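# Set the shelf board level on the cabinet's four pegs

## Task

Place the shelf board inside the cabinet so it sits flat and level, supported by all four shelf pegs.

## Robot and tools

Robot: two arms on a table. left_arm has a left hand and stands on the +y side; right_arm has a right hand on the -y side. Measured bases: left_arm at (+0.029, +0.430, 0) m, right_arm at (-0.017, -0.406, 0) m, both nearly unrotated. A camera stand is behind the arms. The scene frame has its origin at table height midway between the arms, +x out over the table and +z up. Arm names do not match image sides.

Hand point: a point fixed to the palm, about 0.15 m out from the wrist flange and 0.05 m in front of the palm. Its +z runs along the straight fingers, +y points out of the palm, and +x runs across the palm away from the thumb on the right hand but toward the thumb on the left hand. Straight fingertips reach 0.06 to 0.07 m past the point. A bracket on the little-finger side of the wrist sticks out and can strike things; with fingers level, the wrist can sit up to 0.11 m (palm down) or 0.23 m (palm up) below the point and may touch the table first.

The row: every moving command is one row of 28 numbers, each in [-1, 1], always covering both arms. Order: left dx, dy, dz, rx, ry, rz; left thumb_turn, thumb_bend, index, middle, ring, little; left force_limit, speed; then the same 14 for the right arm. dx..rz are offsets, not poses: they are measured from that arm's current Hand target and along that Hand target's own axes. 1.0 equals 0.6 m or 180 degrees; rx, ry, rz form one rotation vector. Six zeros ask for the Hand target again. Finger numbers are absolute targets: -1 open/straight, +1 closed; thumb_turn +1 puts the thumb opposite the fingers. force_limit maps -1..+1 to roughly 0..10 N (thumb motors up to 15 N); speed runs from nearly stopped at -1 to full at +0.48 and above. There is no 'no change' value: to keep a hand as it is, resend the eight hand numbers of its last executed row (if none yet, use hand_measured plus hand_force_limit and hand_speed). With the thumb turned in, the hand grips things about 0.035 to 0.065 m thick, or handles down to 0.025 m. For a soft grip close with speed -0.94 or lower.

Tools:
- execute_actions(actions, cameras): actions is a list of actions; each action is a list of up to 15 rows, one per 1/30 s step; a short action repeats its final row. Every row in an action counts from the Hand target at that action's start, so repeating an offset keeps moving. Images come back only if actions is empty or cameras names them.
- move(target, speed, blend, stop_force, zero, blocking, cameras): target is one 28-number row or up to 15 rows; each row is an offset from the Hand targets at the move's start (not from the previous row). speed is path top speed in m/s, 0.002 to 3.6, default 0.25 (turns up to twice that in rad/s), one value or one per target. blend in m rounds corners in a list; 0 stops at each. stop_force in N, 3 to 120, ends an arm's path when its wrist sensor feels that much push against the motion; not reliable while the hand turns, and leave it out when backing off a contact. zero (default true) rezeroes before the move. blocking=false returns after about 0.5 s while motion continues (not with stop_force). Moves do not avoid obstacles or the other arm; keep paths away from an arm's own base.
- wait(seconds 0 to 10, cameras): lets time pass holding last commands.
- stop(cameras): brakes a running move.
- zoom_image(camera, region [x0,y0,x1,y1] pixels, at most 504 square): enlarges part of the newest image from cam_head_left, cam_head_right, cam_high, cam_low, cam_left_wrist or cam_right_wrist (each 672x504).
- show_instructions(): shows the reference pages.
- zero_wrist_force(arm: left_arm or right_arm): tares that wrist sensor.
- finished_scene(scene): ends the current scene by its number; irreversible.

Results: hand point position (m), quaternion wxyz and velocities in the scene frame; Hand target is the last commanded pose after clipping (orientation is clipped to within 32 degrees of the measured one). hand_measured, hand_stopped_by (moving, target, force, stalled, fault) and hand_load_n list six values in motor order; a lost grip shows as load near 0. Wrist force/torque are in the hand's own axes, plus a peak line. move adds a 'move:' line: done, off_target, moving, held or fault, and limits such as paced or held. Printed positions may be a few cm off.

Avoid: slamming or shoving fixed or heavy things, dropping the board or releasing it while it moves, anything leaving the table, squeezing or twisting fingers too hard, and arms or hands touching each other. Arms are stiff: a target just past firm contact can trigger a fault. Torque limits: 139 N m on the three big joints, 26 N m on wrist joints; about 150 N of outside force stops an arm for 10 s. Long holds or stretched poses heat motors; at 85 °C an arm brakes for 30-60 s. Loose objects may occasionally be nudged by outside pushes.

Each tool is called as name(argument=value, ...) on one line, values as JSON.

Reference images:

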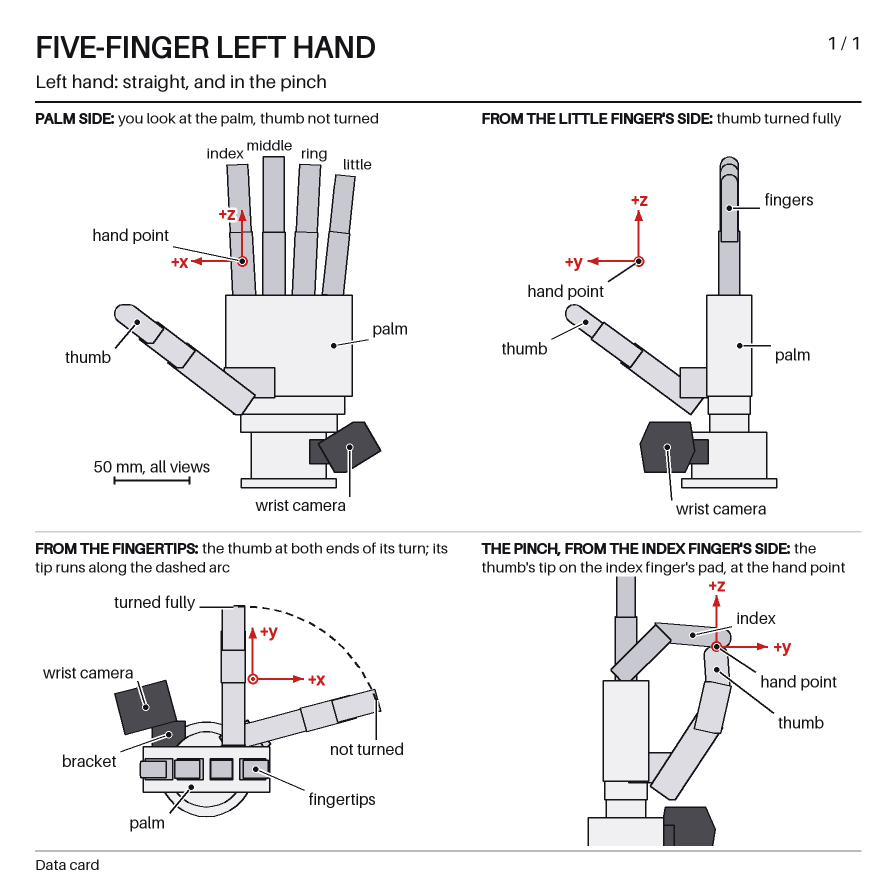

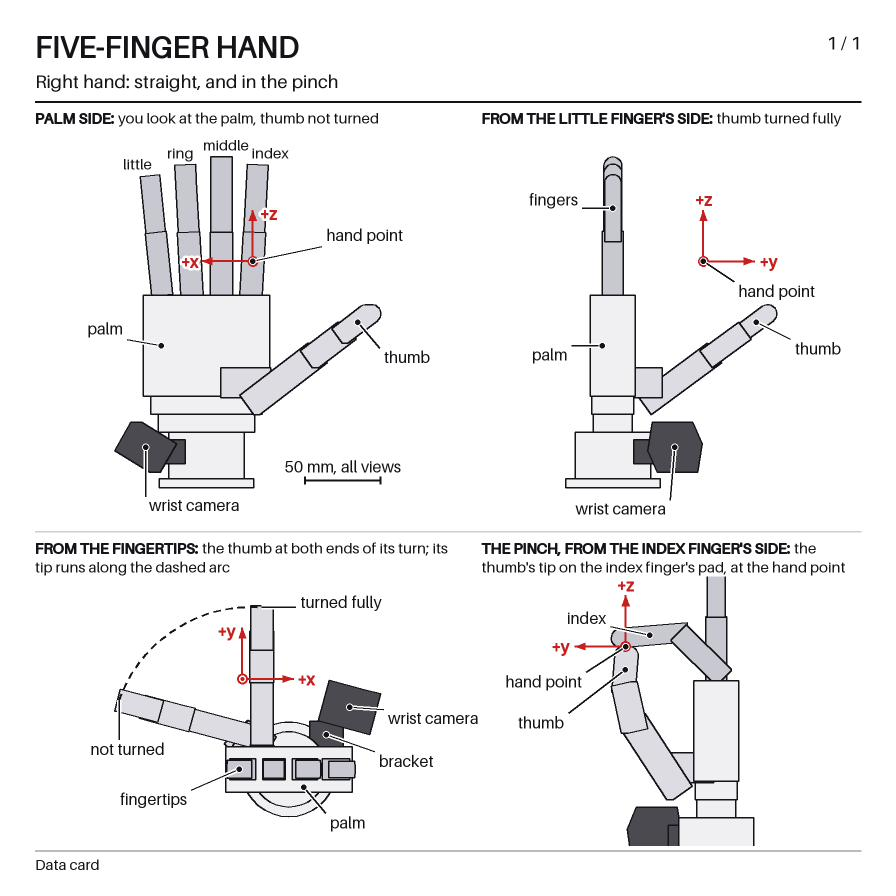

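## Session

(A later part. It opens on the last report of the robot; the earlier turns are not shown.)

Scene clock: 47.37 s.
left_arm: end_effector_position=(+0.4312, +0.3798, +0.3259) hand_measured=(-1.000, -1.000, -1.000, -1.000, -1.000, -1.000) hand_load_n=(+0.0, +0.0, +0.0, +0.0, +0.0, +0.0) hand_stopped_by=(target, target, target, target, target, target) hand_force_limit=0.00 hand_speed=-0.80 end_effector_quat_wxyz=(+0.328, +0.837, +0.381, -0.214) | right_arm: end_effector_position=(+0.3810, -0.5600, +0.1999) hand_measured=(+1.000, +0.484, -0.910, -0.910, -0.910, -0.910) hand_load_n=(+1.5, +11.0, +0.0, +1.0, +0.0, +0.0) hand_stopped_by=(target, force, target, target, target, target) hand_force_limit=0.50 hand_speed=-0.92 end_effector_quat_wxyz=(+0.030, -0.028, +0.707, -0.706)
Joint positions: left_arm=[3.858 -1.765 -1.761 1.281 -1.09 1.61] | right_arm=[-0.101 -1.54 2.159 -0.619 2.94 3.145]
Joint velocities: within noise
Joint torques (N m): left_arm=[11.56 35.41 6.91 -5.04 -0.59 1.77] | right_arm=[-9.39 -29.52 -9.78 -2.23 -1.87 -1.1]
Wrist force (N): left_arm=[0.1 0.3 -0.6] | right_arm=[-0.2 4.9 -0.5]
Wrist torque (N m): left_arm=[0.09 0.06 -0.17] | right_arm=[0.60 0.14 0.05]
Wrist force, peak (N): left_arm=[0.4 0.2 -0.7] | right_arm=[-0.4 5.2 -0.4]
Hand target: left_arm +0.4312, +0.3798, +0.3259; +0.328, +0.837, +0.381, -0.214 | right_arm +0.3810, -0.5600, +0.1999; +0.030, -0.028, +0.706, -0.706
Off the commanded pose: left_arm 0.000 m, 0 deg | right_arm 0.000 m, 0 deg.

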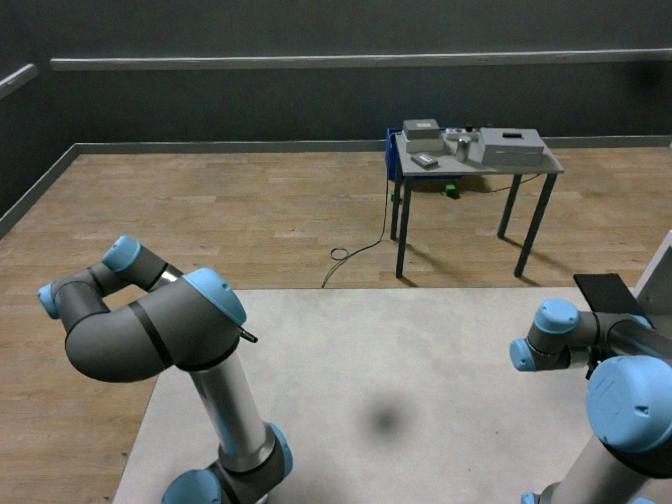

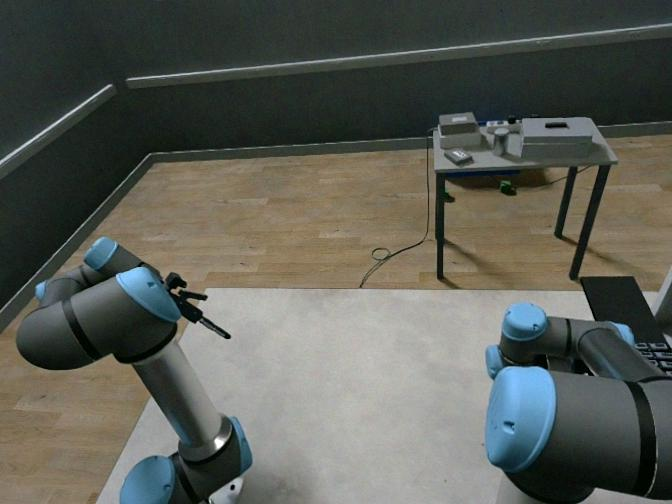

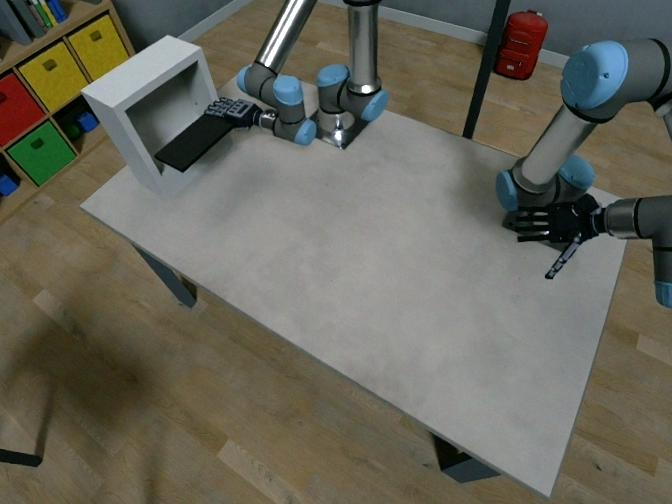

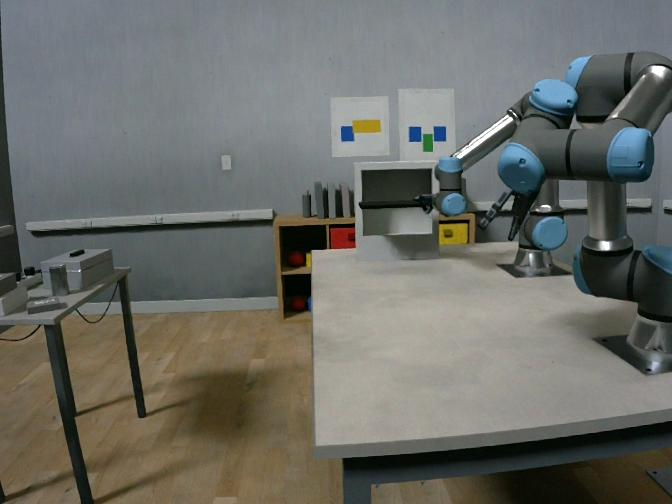

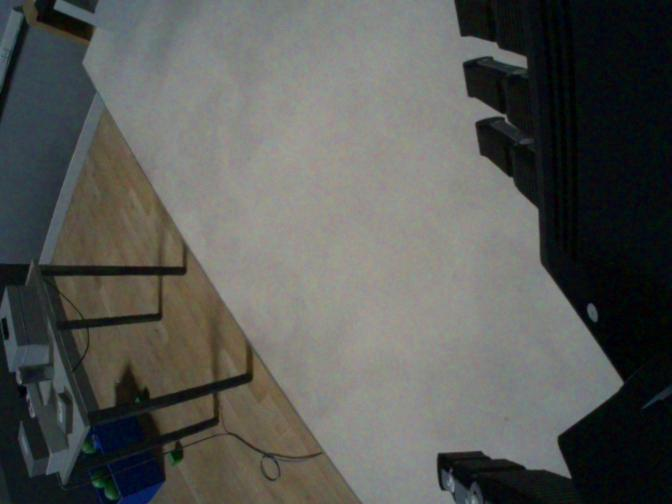

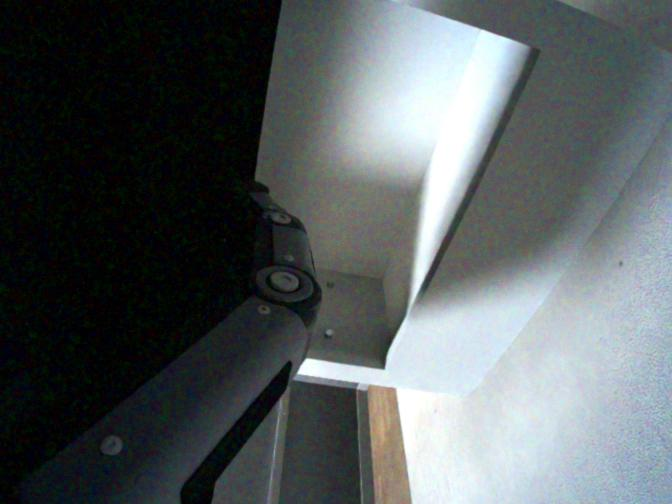

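move(target=[0,0,0,0,0,0,-1,-1,-1,-1,-1,-1,0,-0.8,0.02644,0.03333,0.07296,0,0,0,1,0.85,-0.91,-0.91,-0.91,-0.91,0.5,-0.92], speed=0.06, stop_force=6, cameras=["cam_high", "cam_low", "cam_right_wrist"])

zoom_image(camera="cam_high", region=[70, 20, 260, 215])

zoom_image(camera="cam_low", region=[345, 150, 455, 260])

zoom_image(camera="cam_right_wrist", region=[220, 150, 520, 440])

Scene clock: 51.07 s.
left_arm: end_effector_position=(+0.4312, +0.3798, +0.3259) hand_measured=(-1.000, -1.000, -1.000, -1.000, -1.000, -1.000) hand_load_n=(+0.0, +0.0, +0.0, +0.0, +0.0, +0.0) hand_stopped_by=(target, target, target, target, target, target) hand_force_limit=0.00 hand_speed=-0.80 end_effector_quat_wxyz=(+0.328, +0.837, +0.381, -0.214) | right_arm: end_effector_position=(+0.3689, -0.6049, +0.1799) hand_measured=(+1.000, +0.484, -0.910, -0.910, -0.910, -0.910) hand_load_n=(+1.5, +11.0, +0.0, +0.5, +0.0, +0.0) hand_stopped_by=(target, force, target, target, target, target) hand_force_limit=0.50 hand_speed=-0.92 end_effector_quat_wxyz=(+0.030, -0.028, +0.706, -0.706)
Joint positions: left_arm=[3.858 -1.765 -1.761 1.281 -1.09 1.61] | right_arm=[-0.246 -1.557 2.241 -0.684 2.795 3.144]
Joint torques (N m): left_arm=[11.24 36.01 7.53 -5.15 -0.4 1.78] | right_arm=[-9.99 -28.53 -9.63 -2.55 -1.86 -1.15]
Wrist force (N): left_arm=[0.3 0.3 -0.3] | right_arm=[-0.4 4.8 -0.6]
Wrist torque (N m): left_arm=[0.06 0.04 -0.16] | right_arm=[0.58 0.17 0.04]
Wrist force, peak (N): left_arm=[0.2 0.4 -1.0] | right_arm=[0.0 5.5 -0.5]
Hand target: left_arm +0.4312, +0.3798, +0.3259; +0.328, +0.837, +0.381, -0.214 | right_arm +0.3689, -0.6049, +0.1799; +0.030, -0.028, +0.706, -0.706
Off the commanded pose: left_arm 0.000 m, 0 deg | right_arm 0.000 m, 0 deg.
move: done
Images, in order (width x height): cam_high 672x504, cam_low 672x504, cam_right_wrist 672x504.

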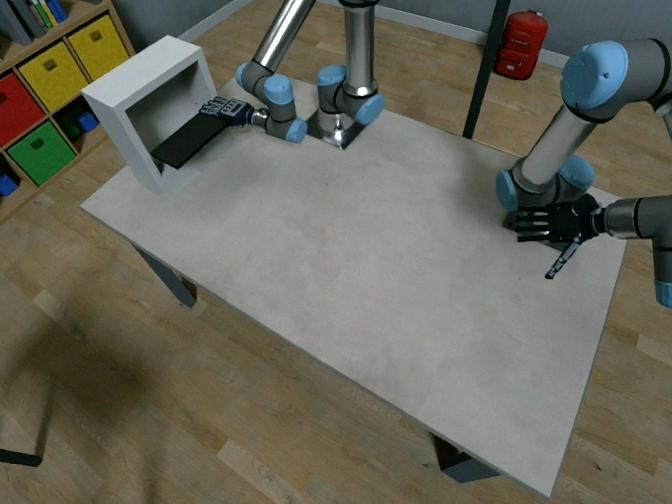

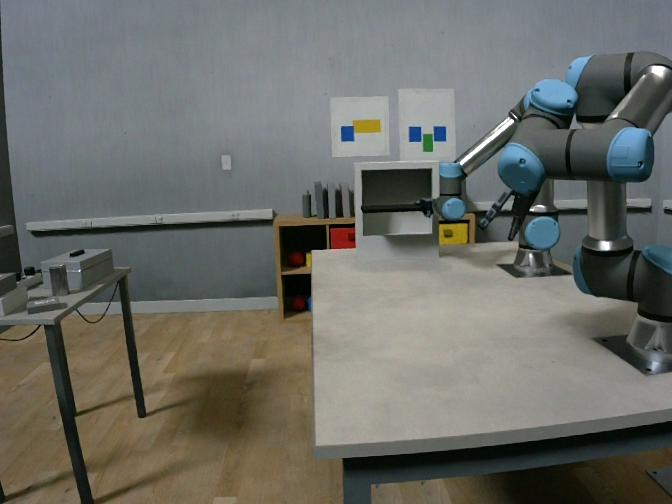

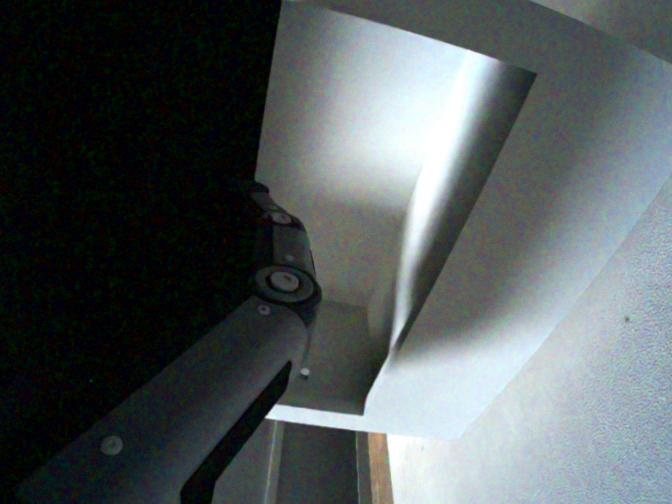

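Scaled by 2.585 from the camera's 672x504 image, which has a finer 960x720 frame.

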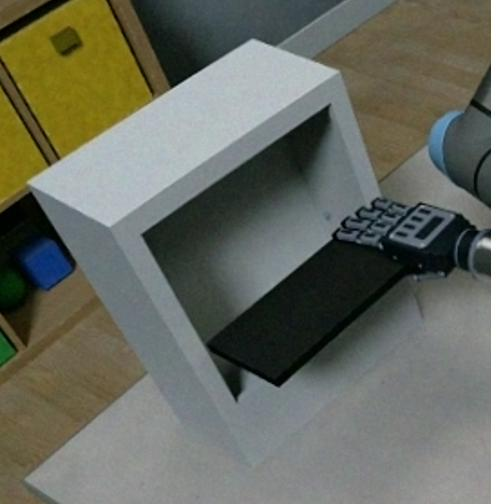

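Scaled by 4.582 from the camera's 672x504 image, which has a finer 960x720 frame.

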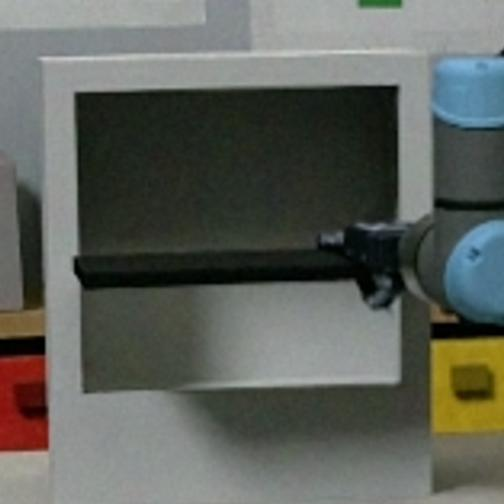

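Scaled by 1.680 from the camera's 672x504 image, which has a finer 960x720 frame.

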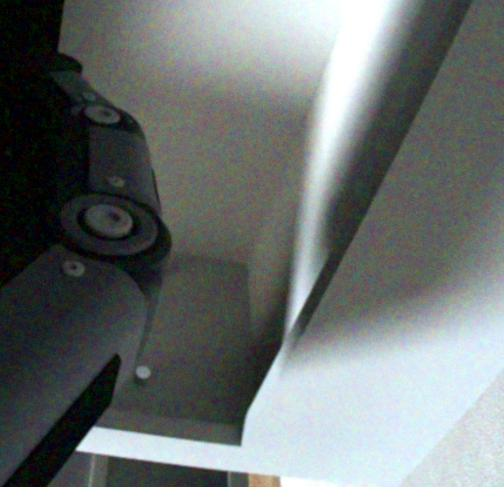

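move(target=[0,0,0,0,0,0,-1,-1,-1,-1,-1,-1,0,-0.8,0.01494,0,-0.0013,0,0.00833,0,1,0.85,-0.91,-0.91,-0.91,-0.91,0.5,-0.92], speed=0.05, cameras=["cam_high", "cam_low", "cam_right_wrist"])

zoom_image(camera="cam_high", region=[110, 80, 230, 200])

zoom_image(camera="cam_low", region=[345, 150, 455, 260])

Scene clock: 53.70 s.
left_arm: end_effector_position=(+0.4312, +0.3798, +0.3259) hand_measured=(-1.000, -1.000, -1.000, -1.000, -1.000, -1.000) hand_load_n=(+0.0, +0.0, +0.0, +0.0, +0.0, +0.0) hand_stopped_by=(target, target, target, target, target, target) hand_force_limit=0.00 hand_speed=-0.80 end_effector_quat_wxyz=(+0.328, +0.837, +0.381, -0.214) | right_arm: end_effector_position=(+0.3600, -0.6049, +0.1799) hand_measured=(+1.000, +0.484, -0.910, -0.910, -0.910, -0.910) hand_load_n=(+1.5, +11.0, +0.0, +0.5, +0.0, +0.0) hand_stopped_by=(target, force, target, target, target, target) hand_force_limit=0.50 hand_speed=-0.92 end_effector_quat_wxyz=(+0.021, -0.019, +0.707, -0.707)
Joint positions: left_arm=[3.858 -1.765 -1.761 1.281 -1.09 1.61] | right_arm=[-0.244 -1.563 2.247 -0.684 2.823 3.144]
Joint torques (N m): left_arm=[10.92 35.86 6.75 -5.07 -0.5 1.74] | right_arm=[7.98 -28.64 -9.12 -0.55 2.5 1.44]
Wrist force (N): left_arm=[0.1 0.1 -0.5] | right_arm=[0.0 5.0 -0.4]
Wrist torque (N m): left_arm=[0.04 0.06 -0.16] | right_arm=[0.60 0.10 0.04]
Wrist force, peak (N): left_arm=[-0.1 0.2 -0.9] | right_arm=[-0.1 5.4 -0.5]
Hand target: left_arm +0.4312, +0.3798, +0.3259; +0.328, +0.837, +0.381, -0.214 | right_arm +0.3599, -0.6049, +0.1799; +0.021, -0.019, +0.707, -0.707
Off the commanded pose: left_arm 0.000 m, 0 deg | right_arm 0.000 m, 0 deg.
move: done
Images, in order (width x height): cam_high 672x504, cam_low 672x504, cam_right_wrist 672x504.

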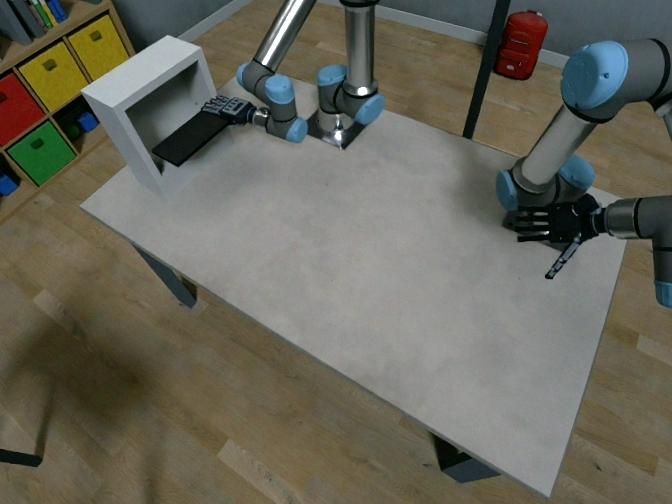

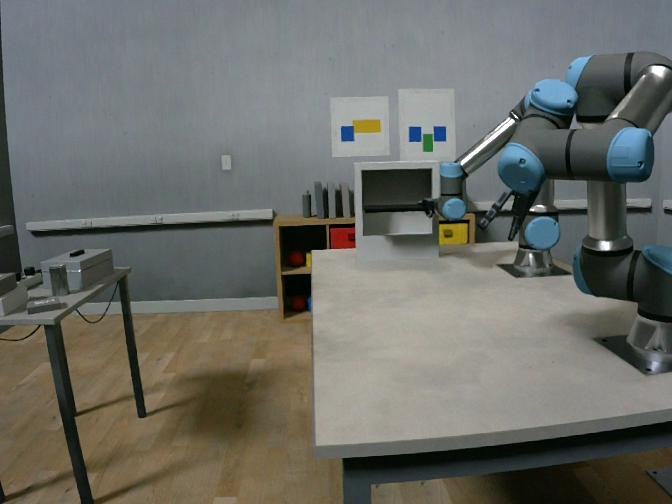

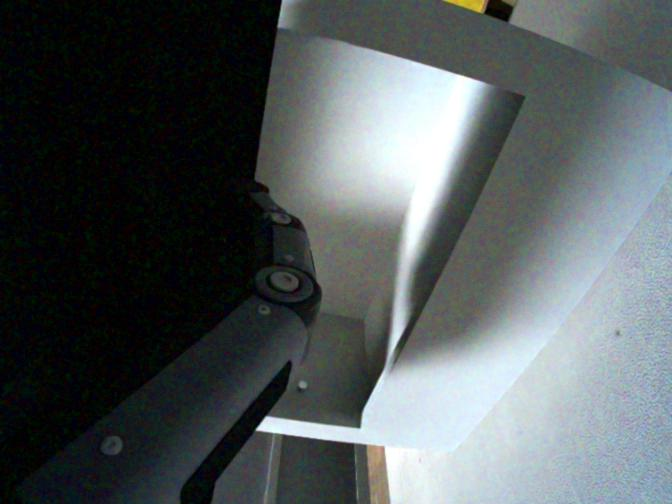

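Scaled by 4.200 from the camera's 672x504 image, which has a finer 960x720 frame.

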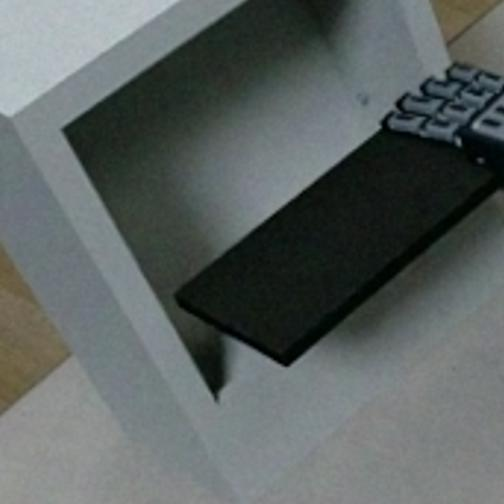

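Scaled by 4.582 from the camera's 672x504 image, which has a finer 960x720 frame.

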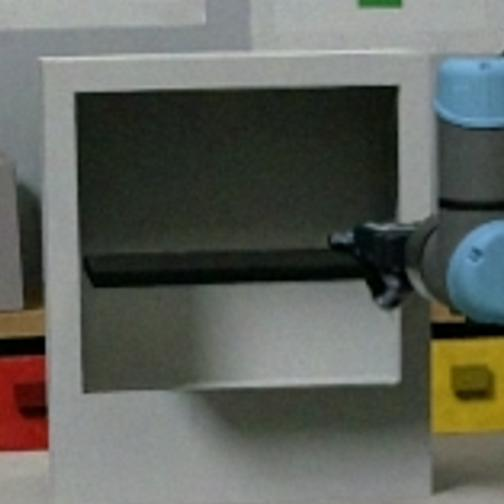

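zoom_image(camera="cam_high", region=[170, 60, 270, 160])

zoom_image(camera="cam_right_wrist", region=[200, 0, 560, 200])

zoom_image(camera="cam_low", region=[400, 170, 460, 230])

Scaled by 5.040 from the camera's 672x504 image, which has a finer 960x720 frame.

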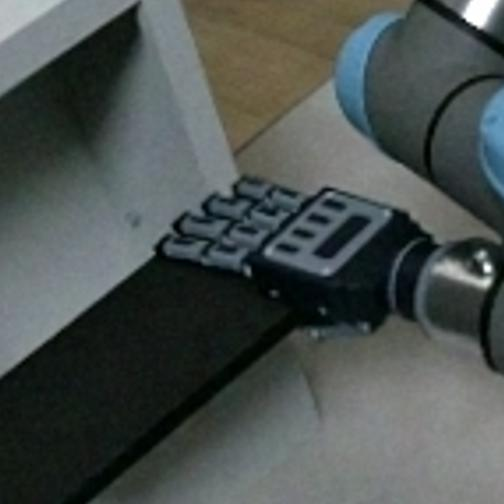

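Scaled by 1.400 from the camera's 672x504 image, which has a finer 960x720 frame.

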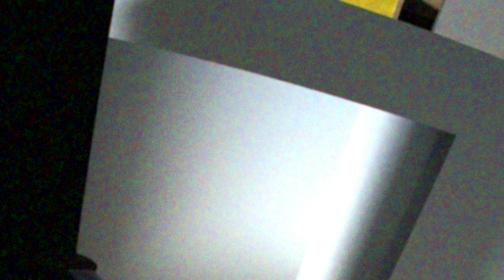

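Scaled by 8.400 from the camera's 672x504 image, which has a finer 960x720 frame.

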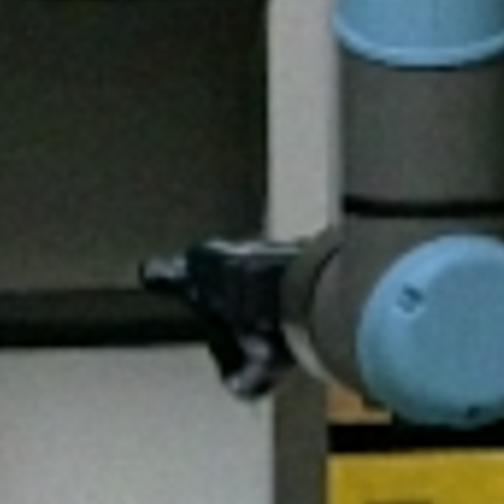

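execute_actions(actions=[], cameras=["cam_head_left","cam_head_right"])

zoom_image(camera="cam_head_right", region=[560, 230, 672, 400])

zoom_image(camera="cam_head_left", region=[560, 200, 672, 370])

Scene clock: 57.17 s.
left_arm: end_effector_position=(+0.4312, +0.3798, +0.3259) hand_measured=(-1.000, -1.000, -1.000, -1.000, -1.000, -1.000) hand_load_n=(+0.0, +0.0, +0.0, +0.0, +0.0, +0.0) hand_stopped_by=(target, target, target, target, target, target) hand_force_limit=0.00 hand_speed=-0.80 end_effector_quat_wxyz=(+0.328, +0.837, +0.381, -0.214) | right_arm: end_effector_position=(+0.3599, -0.6049, +0.1799) hand_measured=(+1.000, +0.484, -0.910, -0.910, -0.910, -0.910) hand_load_n=(+1.5, +11.0, +0.0, +0.5, +0.0, +0.0) hand_stopped_by=(target, force, target, target, target, target) hand_force_limit=0.50 hand_speed=-0.92 end_effector_quat_wxyz=(+0.021, -0.019, +0.707, -0.707)
Joint positions: left_arm=[3.858 -1.765 -1.761 1.281 -1.09 1.61] | right_arm=[-0.244 -1.563 2.247 -0.684 2.823 3.144]
Joint velocities: within noise
Joint torques (N m): left_arm=[10.6 35.41 6.89 -5.1 -0.49 1.85] | right_arm=[8.54 -28.76 -9.5 -0.48 2.03 -0.01]
Wrist force (N): left_arm=[0.0 0.1 -0.7] | right_arm=[0.0 4.8 -0.6]
Wrist torque (N m): left_arm=[0.06 0.07 -0.16] | right_arm=[0.59 0.11 0.03]
Wrist force, peak (N): left_arm=[-0.2 0.1 -0.8] | right_arm=[0.0 5.3 -0.6]
Hand target: left_arm +0.4312, +0.3798, +0.3259; +0.328, +0.837, +0.381, -0.214 | right_arm +0.3599, -0.6049, +0.1799; +0.021, -0.019, +0.707, -0.707
Off the commanded pose: left_arm 0.000 m, 0 deg | right_arm 0.000 m, 0 deg.
Images, in order (width x height): cam_head_left 672x504, cam_head_right 672x504.

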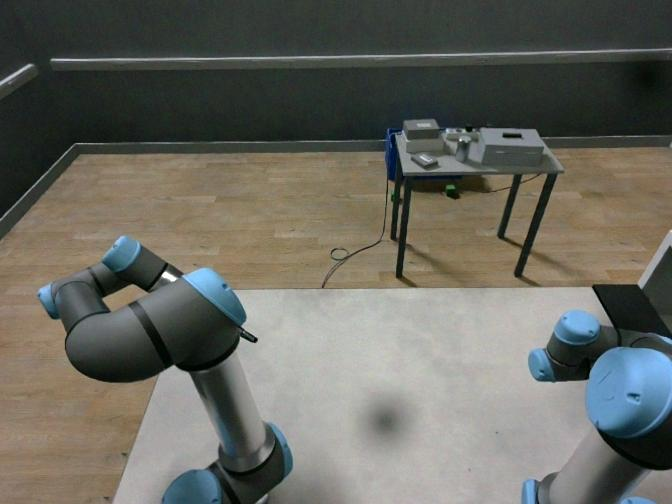

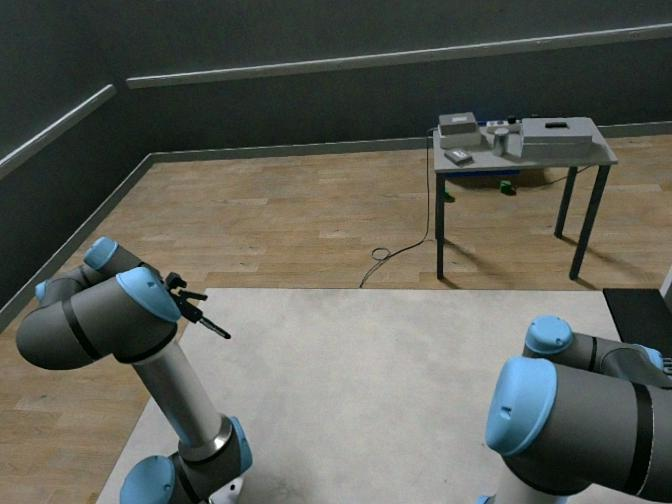

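Scaled by 2.965 from the camera's 672x504 image, which has a finer 960x720 frame.

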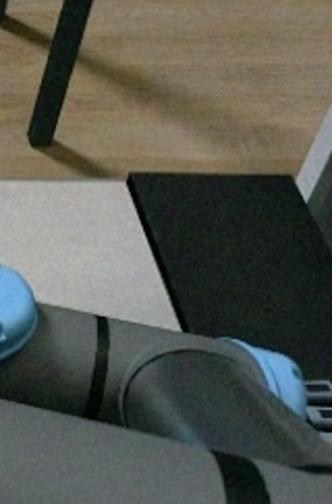

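Scaled by 2.965 from the camera's 672x504 image, which has a finer 960x720 frame.

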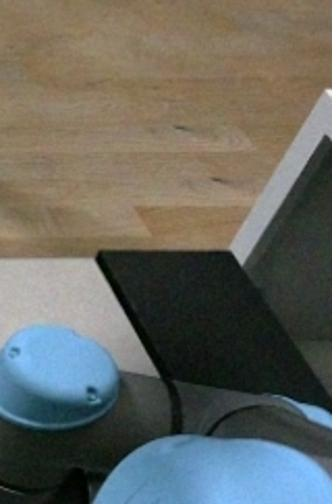

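move(target=[0,0,0,0,0,0,-1,-1,-1,-1,-1,-1,0,-0.8,0,0,0.035,0,0,0,1,0.85,-0.91,-0.91,-0.91,-0.91,0.5,-0.92], speed=0.025, stop_force=4, cameras=["cam_high", "cam_low", "cam_right_wrist"])

zoom_image(camera="cam_high", region=[110, 60, 260, 200])

zoom_image(camera="cam_low", region=[345, 150, 455, 260])

Scene clock: 61.53 s.
left_arm: end_effector_position=(+0.4312, +0.3798, +0.3259) hand_measured=(-1.000, -1.000, -1.000, -1.000, -1.000, -1.000) hand_load_n=(+0.0, +0.0, +0.0, +0.0, +0.0, +0.0) hand_stopped_by=(target, target, target, target, target, target) hand_force_limit=0.00 hand_speed=-0.80 end_effector_quat_wxyz=(+0.328, +0.837, +0.381, -0.214) | right_arm: end_effector_position=(+0.3608, -0.6208, +0.1799) hand_measured=(+1.000, +0.484, -0.910, -0.910, -0.910, -0.910) hand_load_n=(+1.0, +11.0, +0.0, +0.5, +0.0, +0.0) hand_stopped_by=(target, force, target, target, target, target) hand_force_limit=0.50 hand_speed=-0.92 end_effector_quat_wxyz=(+0.021, -0.019, +0.707, -0.707)
Joint positions: left_arm=[3.858 -1.765 -1.761 1.281 -1.09 1.61] | right_arm=[-0.293 -1.566 2.25 -0.684 2.774 3.144]
Joint torques (N m): left_arm=[10.26 36 7.1 -5.13 -0.5 1.64] | right_arm=[8.34 -10.27 -20.88 -1.62 2.13 -0.71]
Wrist force (N): left_arm=[0.1 0.0 -0.7] | right_arm=[-0.1 5.1 -0.3]
Wrist torque (N m): left_arm=[0.04 0.05 -0.15] | right_arm=[0.60 0.12 0.05]
Wrist force, peak (N): left_arm=[0.0 0.1 -0.9] | right_arm=[-1.0 5.1 -3.6]
Hand target: left_arm +0.4312, +0.3798, +0.3259; +0.328, +0.837, +0.381, -0.214 | right_arm +0.3608, -0.6208, +0.1799; +0.021, -0.019, +0.707, -0.707 (not the last commanded pose)
Off the commanded pose: left_arm 0.000 m, 0 deg | right_arm 0.005 m, 0 deg.
move: contact (right_arm)
Images, in order (width x height): cam_high 672x504, cam_low 672x504, cam_right_wrist 672x504.

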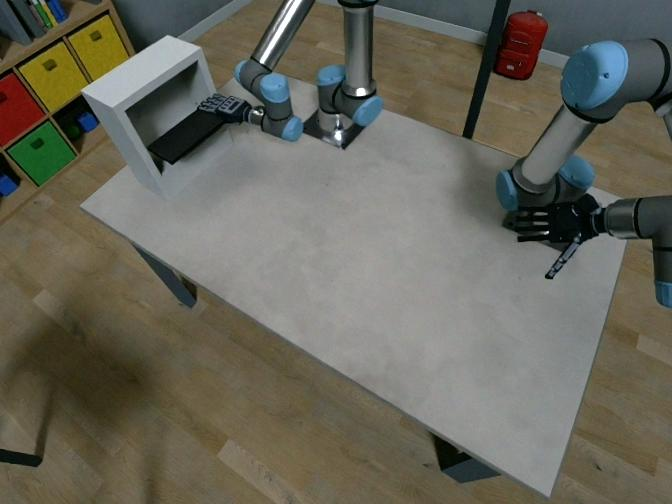

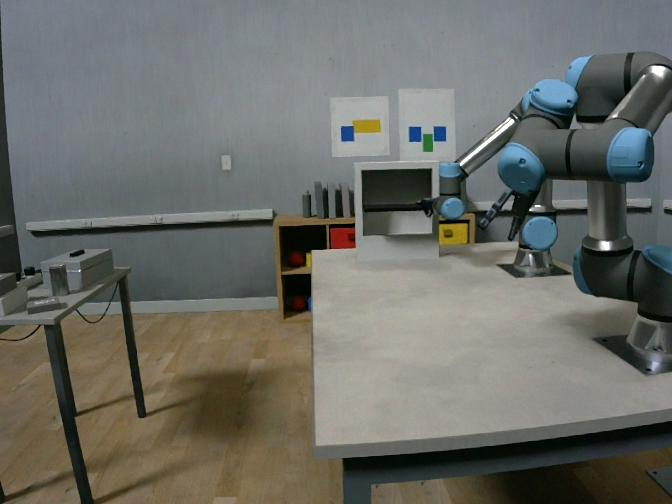

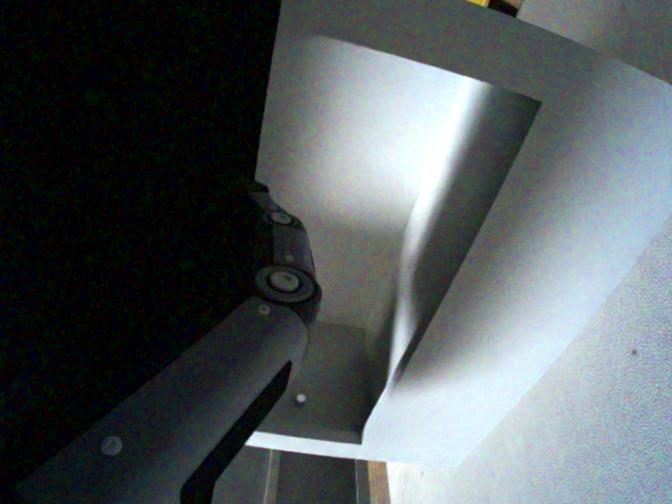

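Scaled by 3.360 from the camera's 672x504 image, which has a finer 960x720 frame.

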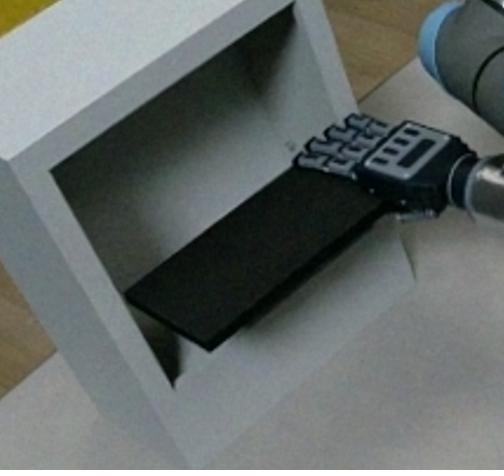

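Scaled by 4.582 from the camera's 672x504 image, which has a finer 960x720 frame.

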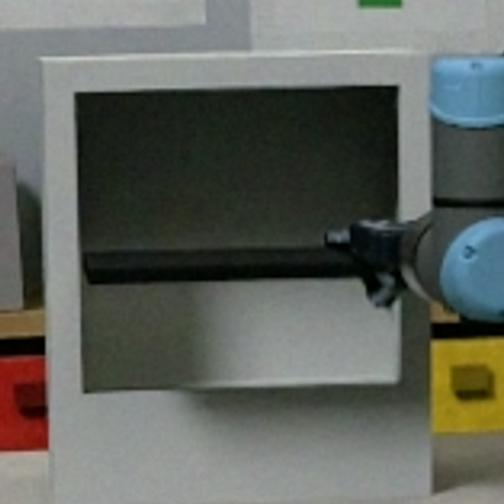

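move(target=[0,0,0,0,0,0,-1,-1,-1,-1,-1,-1,0,-0.8,0,0,0.005,0,0,0,1,0.85,-0.91,-0.91,-0.91,-0.91,0.5,-0.92], speed=0.01)

move(target=[0,0,0,0,0,0,-1,-1,-1,-1,-1,-1,0,-0.8,0,0,0.0017,0,0,0,1,0.85,-0.91,-0.91,-0.91,-0.91,0.5,-0.92], speed=0.01)

Scene clock: 62.93 s.
left_arm: end_effector_position=(+0.4312, +0.3798, +0.3259) hand_measured=(-1.000, -1.000, -1.000, -1.000, -1.000, -1.000) hand_load_n=(+0.0, +0.0, -0.5, +0.0, +0.0, -0.5) hand_stopped_by=(target, target, target, target, target, target) hand_force_limit=0.00 hand_speed=-0.80 end_effector_quat_wxyz=(+0.328, +0.837, +0.381, -0.214) | right_arm: end_effector_position=(+0.3610, -0.6237, +0.1799) hand_measured=(+1.000, +0.484, -0.910, -0.910, -0.910, -0.910) hand_load_n=(+2.0, +10.5, +0.0, +1.0, +0.0, +0.0) hand_stopped_by=(target, force, target, target, target, target) hand_force_limit=0.50 hand_speed=-0.92 end_effector_quat_wxyz=(+0.021, -0.019, +0.707, -0.707)
Joint positions: left_arm=[3.858 -1.765 -1.761 1.281 -1.09 1.61] | right_arm=[-0.302 -1.566 2.25 -0.684 2.765 3.144]
Joint torques (N m): left_arm=[10.53 35.38 7.03 -5.17 -0.48 1.71] | right_arm=[-12.69 -27.46 -9.32 -1.17 -1.41 -0.79]
Wrist force (N): left_arm=[0.0 0.1 -0.6] | right_arm=[-2.5 5.1 -6.3]
Wrist torque (N m): left_arm=[0.06 0.08 -0.17] | right_arm=[0.82 0.31 -0.03]
Wrist force, peak (N): left_arm=[0.1 0.0 -0.8] | right_arm=[-3.2 4.7 -7.0]
Hand target: left_arm +0.4312, +0.3798, +0.3259; +0.328, +0.837, +0.381, -0.214 | right_arm +0.3610, -0.6238, +0.1799; +0.021, -0.019, +0.707, -0.707
Off the commanded pose: left_arm 0.000 m, 0 deg | right_arm 0.000 m, 0 deg.
move: done

Scene clock: 63.63 s.
left_arm: end_effector_position=(+0.4312, +0.3798, +0.3259) hand_measured=(-1.000, -1.000, -1.000, -1.000, -1.000, -1.000) hand_load_n=(+0.0, +0.0, +0.0, +0.0, +0.0, +0.0) hand_stopped_by=(target, target, target, target, target, target) hand_force_limit=0.00 hand_speed=-0.80 end_effector_quat_wxyz=(+0.328, +0.837, +0.381, -0.214) | right_arm: end_effector_position=(+0.3610, -0.6248, +0.1799) hand_measured=(+1.000, +0.484, -0.910, -0.910, -0.910, -0.910) hand_load_n=(+2.0, +10.0, +0.0, +1.0, +0.0, +0.0) hand_stopped_by=(target, force, target, target, target, target) hand_force_limit=0.50 hand_speed=-0.92 end_effector_quat_wxyz=(+0.021, -0.019, +0.707, -0.707)
Joint positions: left_arm=[3.858 -1.765 -1.761 1.281 -1.09 1.61] | right_arm=[-0.305 -1.566 2.25 -0.684 2.762 3.144]
Joint torques (N m): left_arm=[10.46 35.14 6.84 -5.08 -0.38 1.68] | right_arm=[-10.24 -28.26 -8.93 -0.97 -1.2 -0.55]
Wrist force (N): left_arm=[0.1 0.1 -0.3] | right_arm=[-3.1 4.8 -6.9]
Wrist torque (N m): left_arm=[0.04 0.06 -0.15] | right_arm=[0.79 0.36 -0.07]
Wrist force, peak (N): left_arm=[-0.3 0.1 -0.8] | right_arm=[-3.2 4.7 -7.0]
Hand target: left_arm +0.4312, +0.3798, +0.3259; +0.328, +0.837, +0.381, -0.214 | right_arm +0.3610, -0.6248, +0.1799; +0.021, -0.019, +0.707, -0.707
Off the commanded pose: left_arm 0.000 m, 0 deg | right_arm 0.000 m, 0 deg.
move: done

move(target=[0,0,0,0,0,0,-1,-1,-1,-1,-1,-1,0,-0.8,-0.00487,0,-0.01139,0,0,0,1,0.85,-0.91,-0.91,-0.91,-0.91,0.5,-0.92], speed=0.05)

move(target=[0,0,0,0,0,0,-1,-1,-1,-1,-1,-1,0,-0.8,0,0,0.035,0,0,0,1,0.85,-0.91,-0.91,-0.91,-0.91,0.5,-0.92], speed=0.02, stop_force=4, cameras=["cam_high", "cam_low", "cam_right_wrist"])

zoom_image(camera="cam_high", region=[110, 60, 260, 200])

zoom_image(camera="cam_low", region=[345, 150, 455, 260])

Scene clock: 65.53 s.
left_arm: end_effector_position=(+0.4312, +0.3798, +0.3259) hand_measured=(-1.000, -1.000, -1.000, -1.000, -1.000, -1.000) hand_load_n=(+0.0, +0.0, +0.0, +0.0, +0.0, +0.0) hand_stopped_by=(target, target, target, target, target, target) hand_force_limit=0.00 hand_speed=-0.80 end_effector_quat_wxyz=(+0.328, +0.837, +0.381, -0.214) | right_arm: end_effector_position=(+0.3635, -0.6179, +0.1799) hand_measured=(+1.000, +0.484, -0.910, -0.910, -0.910, -0.910) hand_load_n=(+1.5, +11.0, +0.0, +0.5, +0.0, +0.0) hand_stopped_by=(target, force, target, target, target, target) hand_force_limit=0.50 hand_speed=-0.92 end_effector_quat_wxyz=(+0.021, -0.019, +0.707, -0.707)
Joint positions: left_arm=[3.858 -1.765 -1.761 1.281 -1.09 1.61] | right_arm=[-0.281 -1.558 2.242 -0.684 2.786 3.144]
Joint torques (N m): left_arm=[10.61 35.57 7.1 -5.05 -0.46 1.63] | right_arm=[7.11 -9.95 -21.61 0.1 2.3 0.23]
Wrist force (N): left_arm=[0.0 0.3 -0.7] | right_arm=[-0.1 5.0 -0.8]
Wrist torque (N m): left_arm=[0.09 0.08 -0.18] | right_arm=[0.61 0.13 0.04]
Wrist force, peak (N): left_arm=[0.0 0.2 -0.8] | right_arm=[-3.4 5.1 -7.0]
Hand target: left_arm +0.4312, +0.3798, +0.3259; +0.328, +0.837, +0.381, -0.214 | right_arm +0.3636, -0.6179, +0.1799; +0.021, -0.019, +0.707, -0.707
Off the commanded pose: left_arm 0.000 m, 0 deg | right_arm 0.000 m, 0 deg.
move: done

Scene clock: 67.00 s.
left_arm: end_effector_position=(+0.4312, +0.3798, +0.3259) hand_measured=(-1.000, -1.000, -1.000, -1.000, -1.000, -1.000) hand_load_n=(+0.0, -0.5, +0.0, +0.0, +0.5, +0.0) hand_stopped_by=(target, target, target, target, target, target) hand_force_limit=0.00 hand_speed=-0.80 end_effector_quat_wxyz=(+0.328, +0.837, +0.381, -0.214) | right_arm: end_effector_position=(+0.3640, -0.6252, +0.1799) hand_measured=(+1.000, +0.484, -0.910, -0.910, -0.910, -0.910) hand_load_n=(+1.5, +10.5, +0.0, +0.5, +0.0, +0.0) hand_stopped_by=(target, force, target, target, target, target) hand_force_limit=0.50 hand_speed=-0.92 end_effector_quat_wxyz=(+0.021, -0.019, +0.707, -0.707)
Joint positions: left_arm=[3.858 -1.765 -1.761 1.281 -1.09 1.61] | right_arm=[-0.303 -1.559 2.243 -0.684 2.764 3.144]
Joint torques (N m): left_arm=[10.12 35.08 7.2 -5.03 -0.35 1.72] | right_arm=[8.36 -10.57 -18.71 -0.47 2.18 -0.26]
Wrist force (N): left_arm=[0.0 0.0 -0.5] | right_arm=[-0.1 5.1 -1.0]
Wrist torque (N m): left_arm=[0.04 0.08 -0.16] | right_arm=[0.63 0.14 0.05]
Wrist force, peak (N): left_arm=[-0.1 0.0 -0.8] | right_arm=[-2.7 4.9 -6.9]
Hand target: left_arm +0.4312, +0.3798, +0.3259; +0.328, +0.837, +0.381, -0.214 | right_arm +0.3640, -0.6252, +0.1799; +0.021, -0.019, +0.707, -0.707 (not the last commanded pose)
Off the commanded pose: left_arm 0.000 m, 0 deg | right_arm 0.014 m, 0 deg.
move: contact (right_arm)
Images, in order (width x height): cam_high 672x504, cam_low 672x504, cam_right_wrist 672x504.

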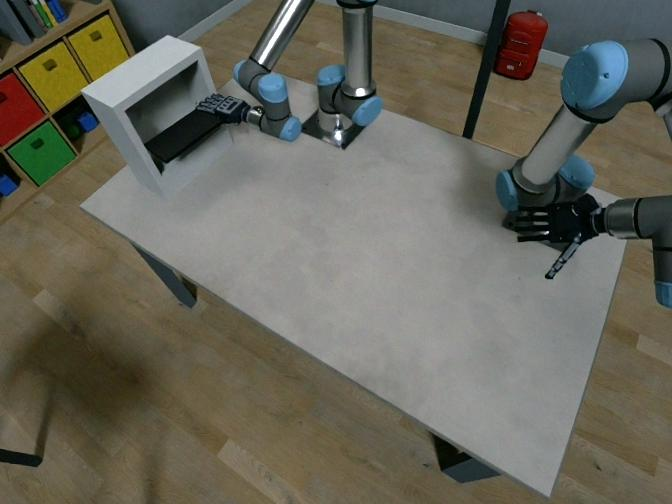

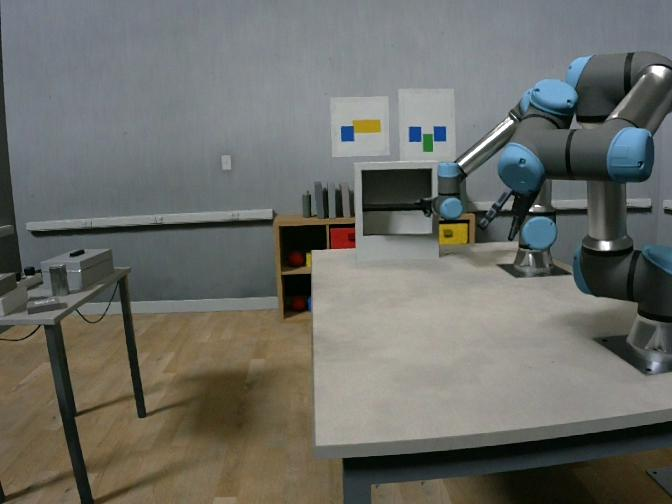

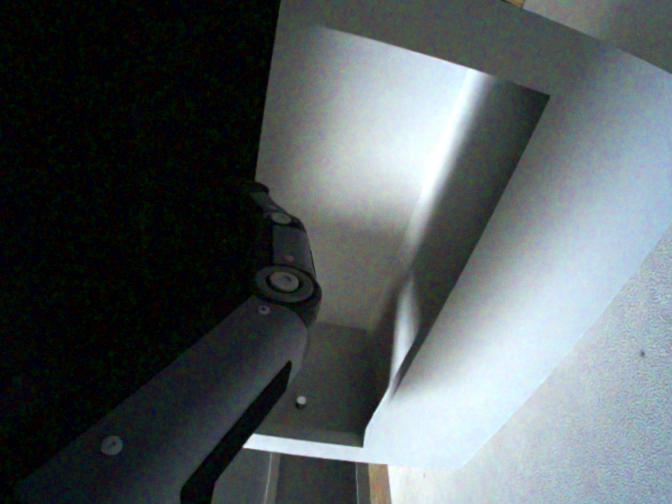

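Scaled by 3.360 from the camera's 672x504 image, which has a finer 960x720 frame.

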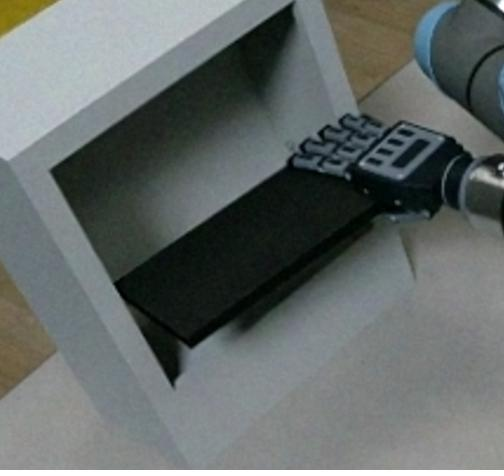

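Scaled by 4.582 from the camera's 672x504 image, which has a finer 960x720 frame.

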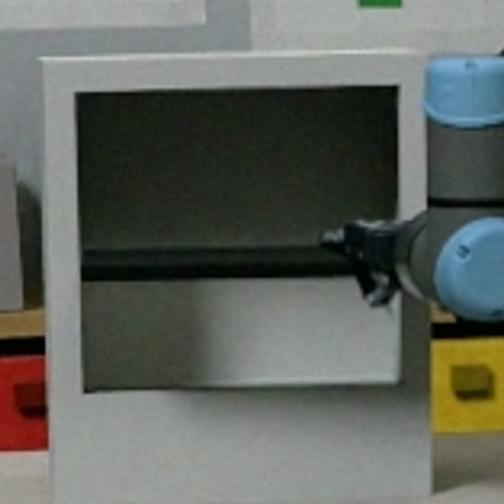

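move(target=[0,0,0,0,0,0,-1,-1,-1,-1,-1,-1,0,-0.8,0,0,0.0045,0,0,0,1,0.85,-0.91,-0.91,-0.91,-0.91,0.5,-0.92], speed=0.01)

move(target=[0,0,0,0,0,0,-1,-1,-1,-1,-1,-1,0,-0.8,0,0,0.0017,0,0,0,1,0.85,-0.91,-0.91,-0.91,-0.91,0.5,-0.92], speed=0.01)

Scene clock: 68.10 s.
left_arm: end_effector_position=(+0.4312, +0.3798, +0.3259) hand_measured=(-1.000, -1.000, -1.000, -1.000, -1.000, -1.000) hand_load_n=(+0.0, +0.0, +0.0, +0.0, +0.0, +0.0) hand_stopped_by=(target, target, target, target, target, target) hand_force_limit=0.00 hand_speed=-0.80 end_effector_quat_wxyz=(+0.328, +0.837, +0.381, -0.214) | right_arm: end_effector_position=(+0.3641, -0.6278, +0.1798) hand_measured=(+1.000, +0.484, -0.910, -0.910, -0.910, -0.910) hand_load_n=(+1.5, +11.0, +0.0, +0.5, +0.0, +0.0) hand_stopped_by=(target, force, target, target, target, target) hand_force_limit=0.50 hand_speed=-0.92 end_effector_quat_wxyz=(+0.021, -0.019, +0.707, -0.707)
Joint positions: left_arm=[3.858 -1.765 -1.761 1.281 -1.09 1.61] | right_arm=[-0.311 -1.559 2.243 -0.684 2.756 3.144]
Joint torques (N m): left_arm=[10.22 35.32 7.48 -5.07 -0.32 1.63] | right_arm=[-9.27 -28.09 -10.7 -0.83 -3.16 0.17]
Wrist force (N): left_arm=[0.1 0.2 -0.4] | right_arm=[3.0 4.0 -8.5]
Wrist torque (N m): left_arm=[0.05 0.07 -0.15] | right_arm=[0.97 0.84 0.16]
Wrist force, peak (N): left_arm=[-0.1 -0.2 -0.9] | right_arm=[3.0 4.0 -8.5]
Hand target: left_arm +0.4312, +0.3798, +0.3259; +0.328, +0.837, +0.381, -0.214 | right_arm +0.3641, -0.6279, +0.1799; +0.021, -0.019, +0.707, -0.707
Off the commanded pose: left_arm 0.000 m, 0 deg | right_arm 0.000 m, 0 deg.
move: done

Scene clock: 68.80 s.
left_arm: end_effector_position=(+0.4312, +0.3798, +0.3259) hand_measured=(-1.000, -1.000, -1.000, -1.000, -1.000, -1.000) hand_load_n=(+0.0, +0.0, +0.0, +0.0, +0.0, +0.0) hand_stopped_by=(target, target, target, target, target, target) hand_force_limit=0.00 hand_speed=-0.80 end_effector_quat_wxyz=(+0.328, +0.837, +0.381, -0.214) | right_arm: end_effector_position=(+0.3642, -0.6289, +0.1799) hand_measured=(+1.000, +0.484, -0.910, -0.910, -0.910, -0.910) hand_load_n=(+1.5, +10.5, +0.0, +0.5, +0.0, -0.5) hand_stopped_by=(target, force, target, target, target, target) hand_force_limit=0.50 hand_speed=-0.92 end_effector_quat_wxyz=(+0.021, -0.019, +0.707, -0.707)
Joint positions: left_arm=[3.858 -1.765 -1.761 1.281 -1.09 1.61] | right_arm=[-0.314 -1.559 2.243 -0.684 2.753 3.144]
Joint torques (N m): left_arm=[9.91 35.45 7.43 -5.08 -0.38 1.79] | right_arm=[-11.19 -27.77 -11.51 -1 -3.19 0.81]
Wrist force (N): left_arm=[-0.1 0.1 -0.2] | right_arm=[3.0 4.7 -7.7]
Wrist torque (N m): left_arm=[0.04 0.10 -0.17] | right_arm=[0.98 0.82 0.18]
Wrist force, peak (N): left_arm=[-0.1 0.2 -0.8] | right_arm=[3.2 4.5 -9.5]
Hand target: left_arm +0.4312, +0.3798, +0.3259; +0.328, +0.837, +0.381, -0.214 | right_arm +0.3642, -0.6289, +0.1799; +0.021, -0.019, +0.707, -0.707
Off the commanded pose: left_arm 0.000 m, 0 deg | right_arm 0.000 m, 0 deg.
move: done


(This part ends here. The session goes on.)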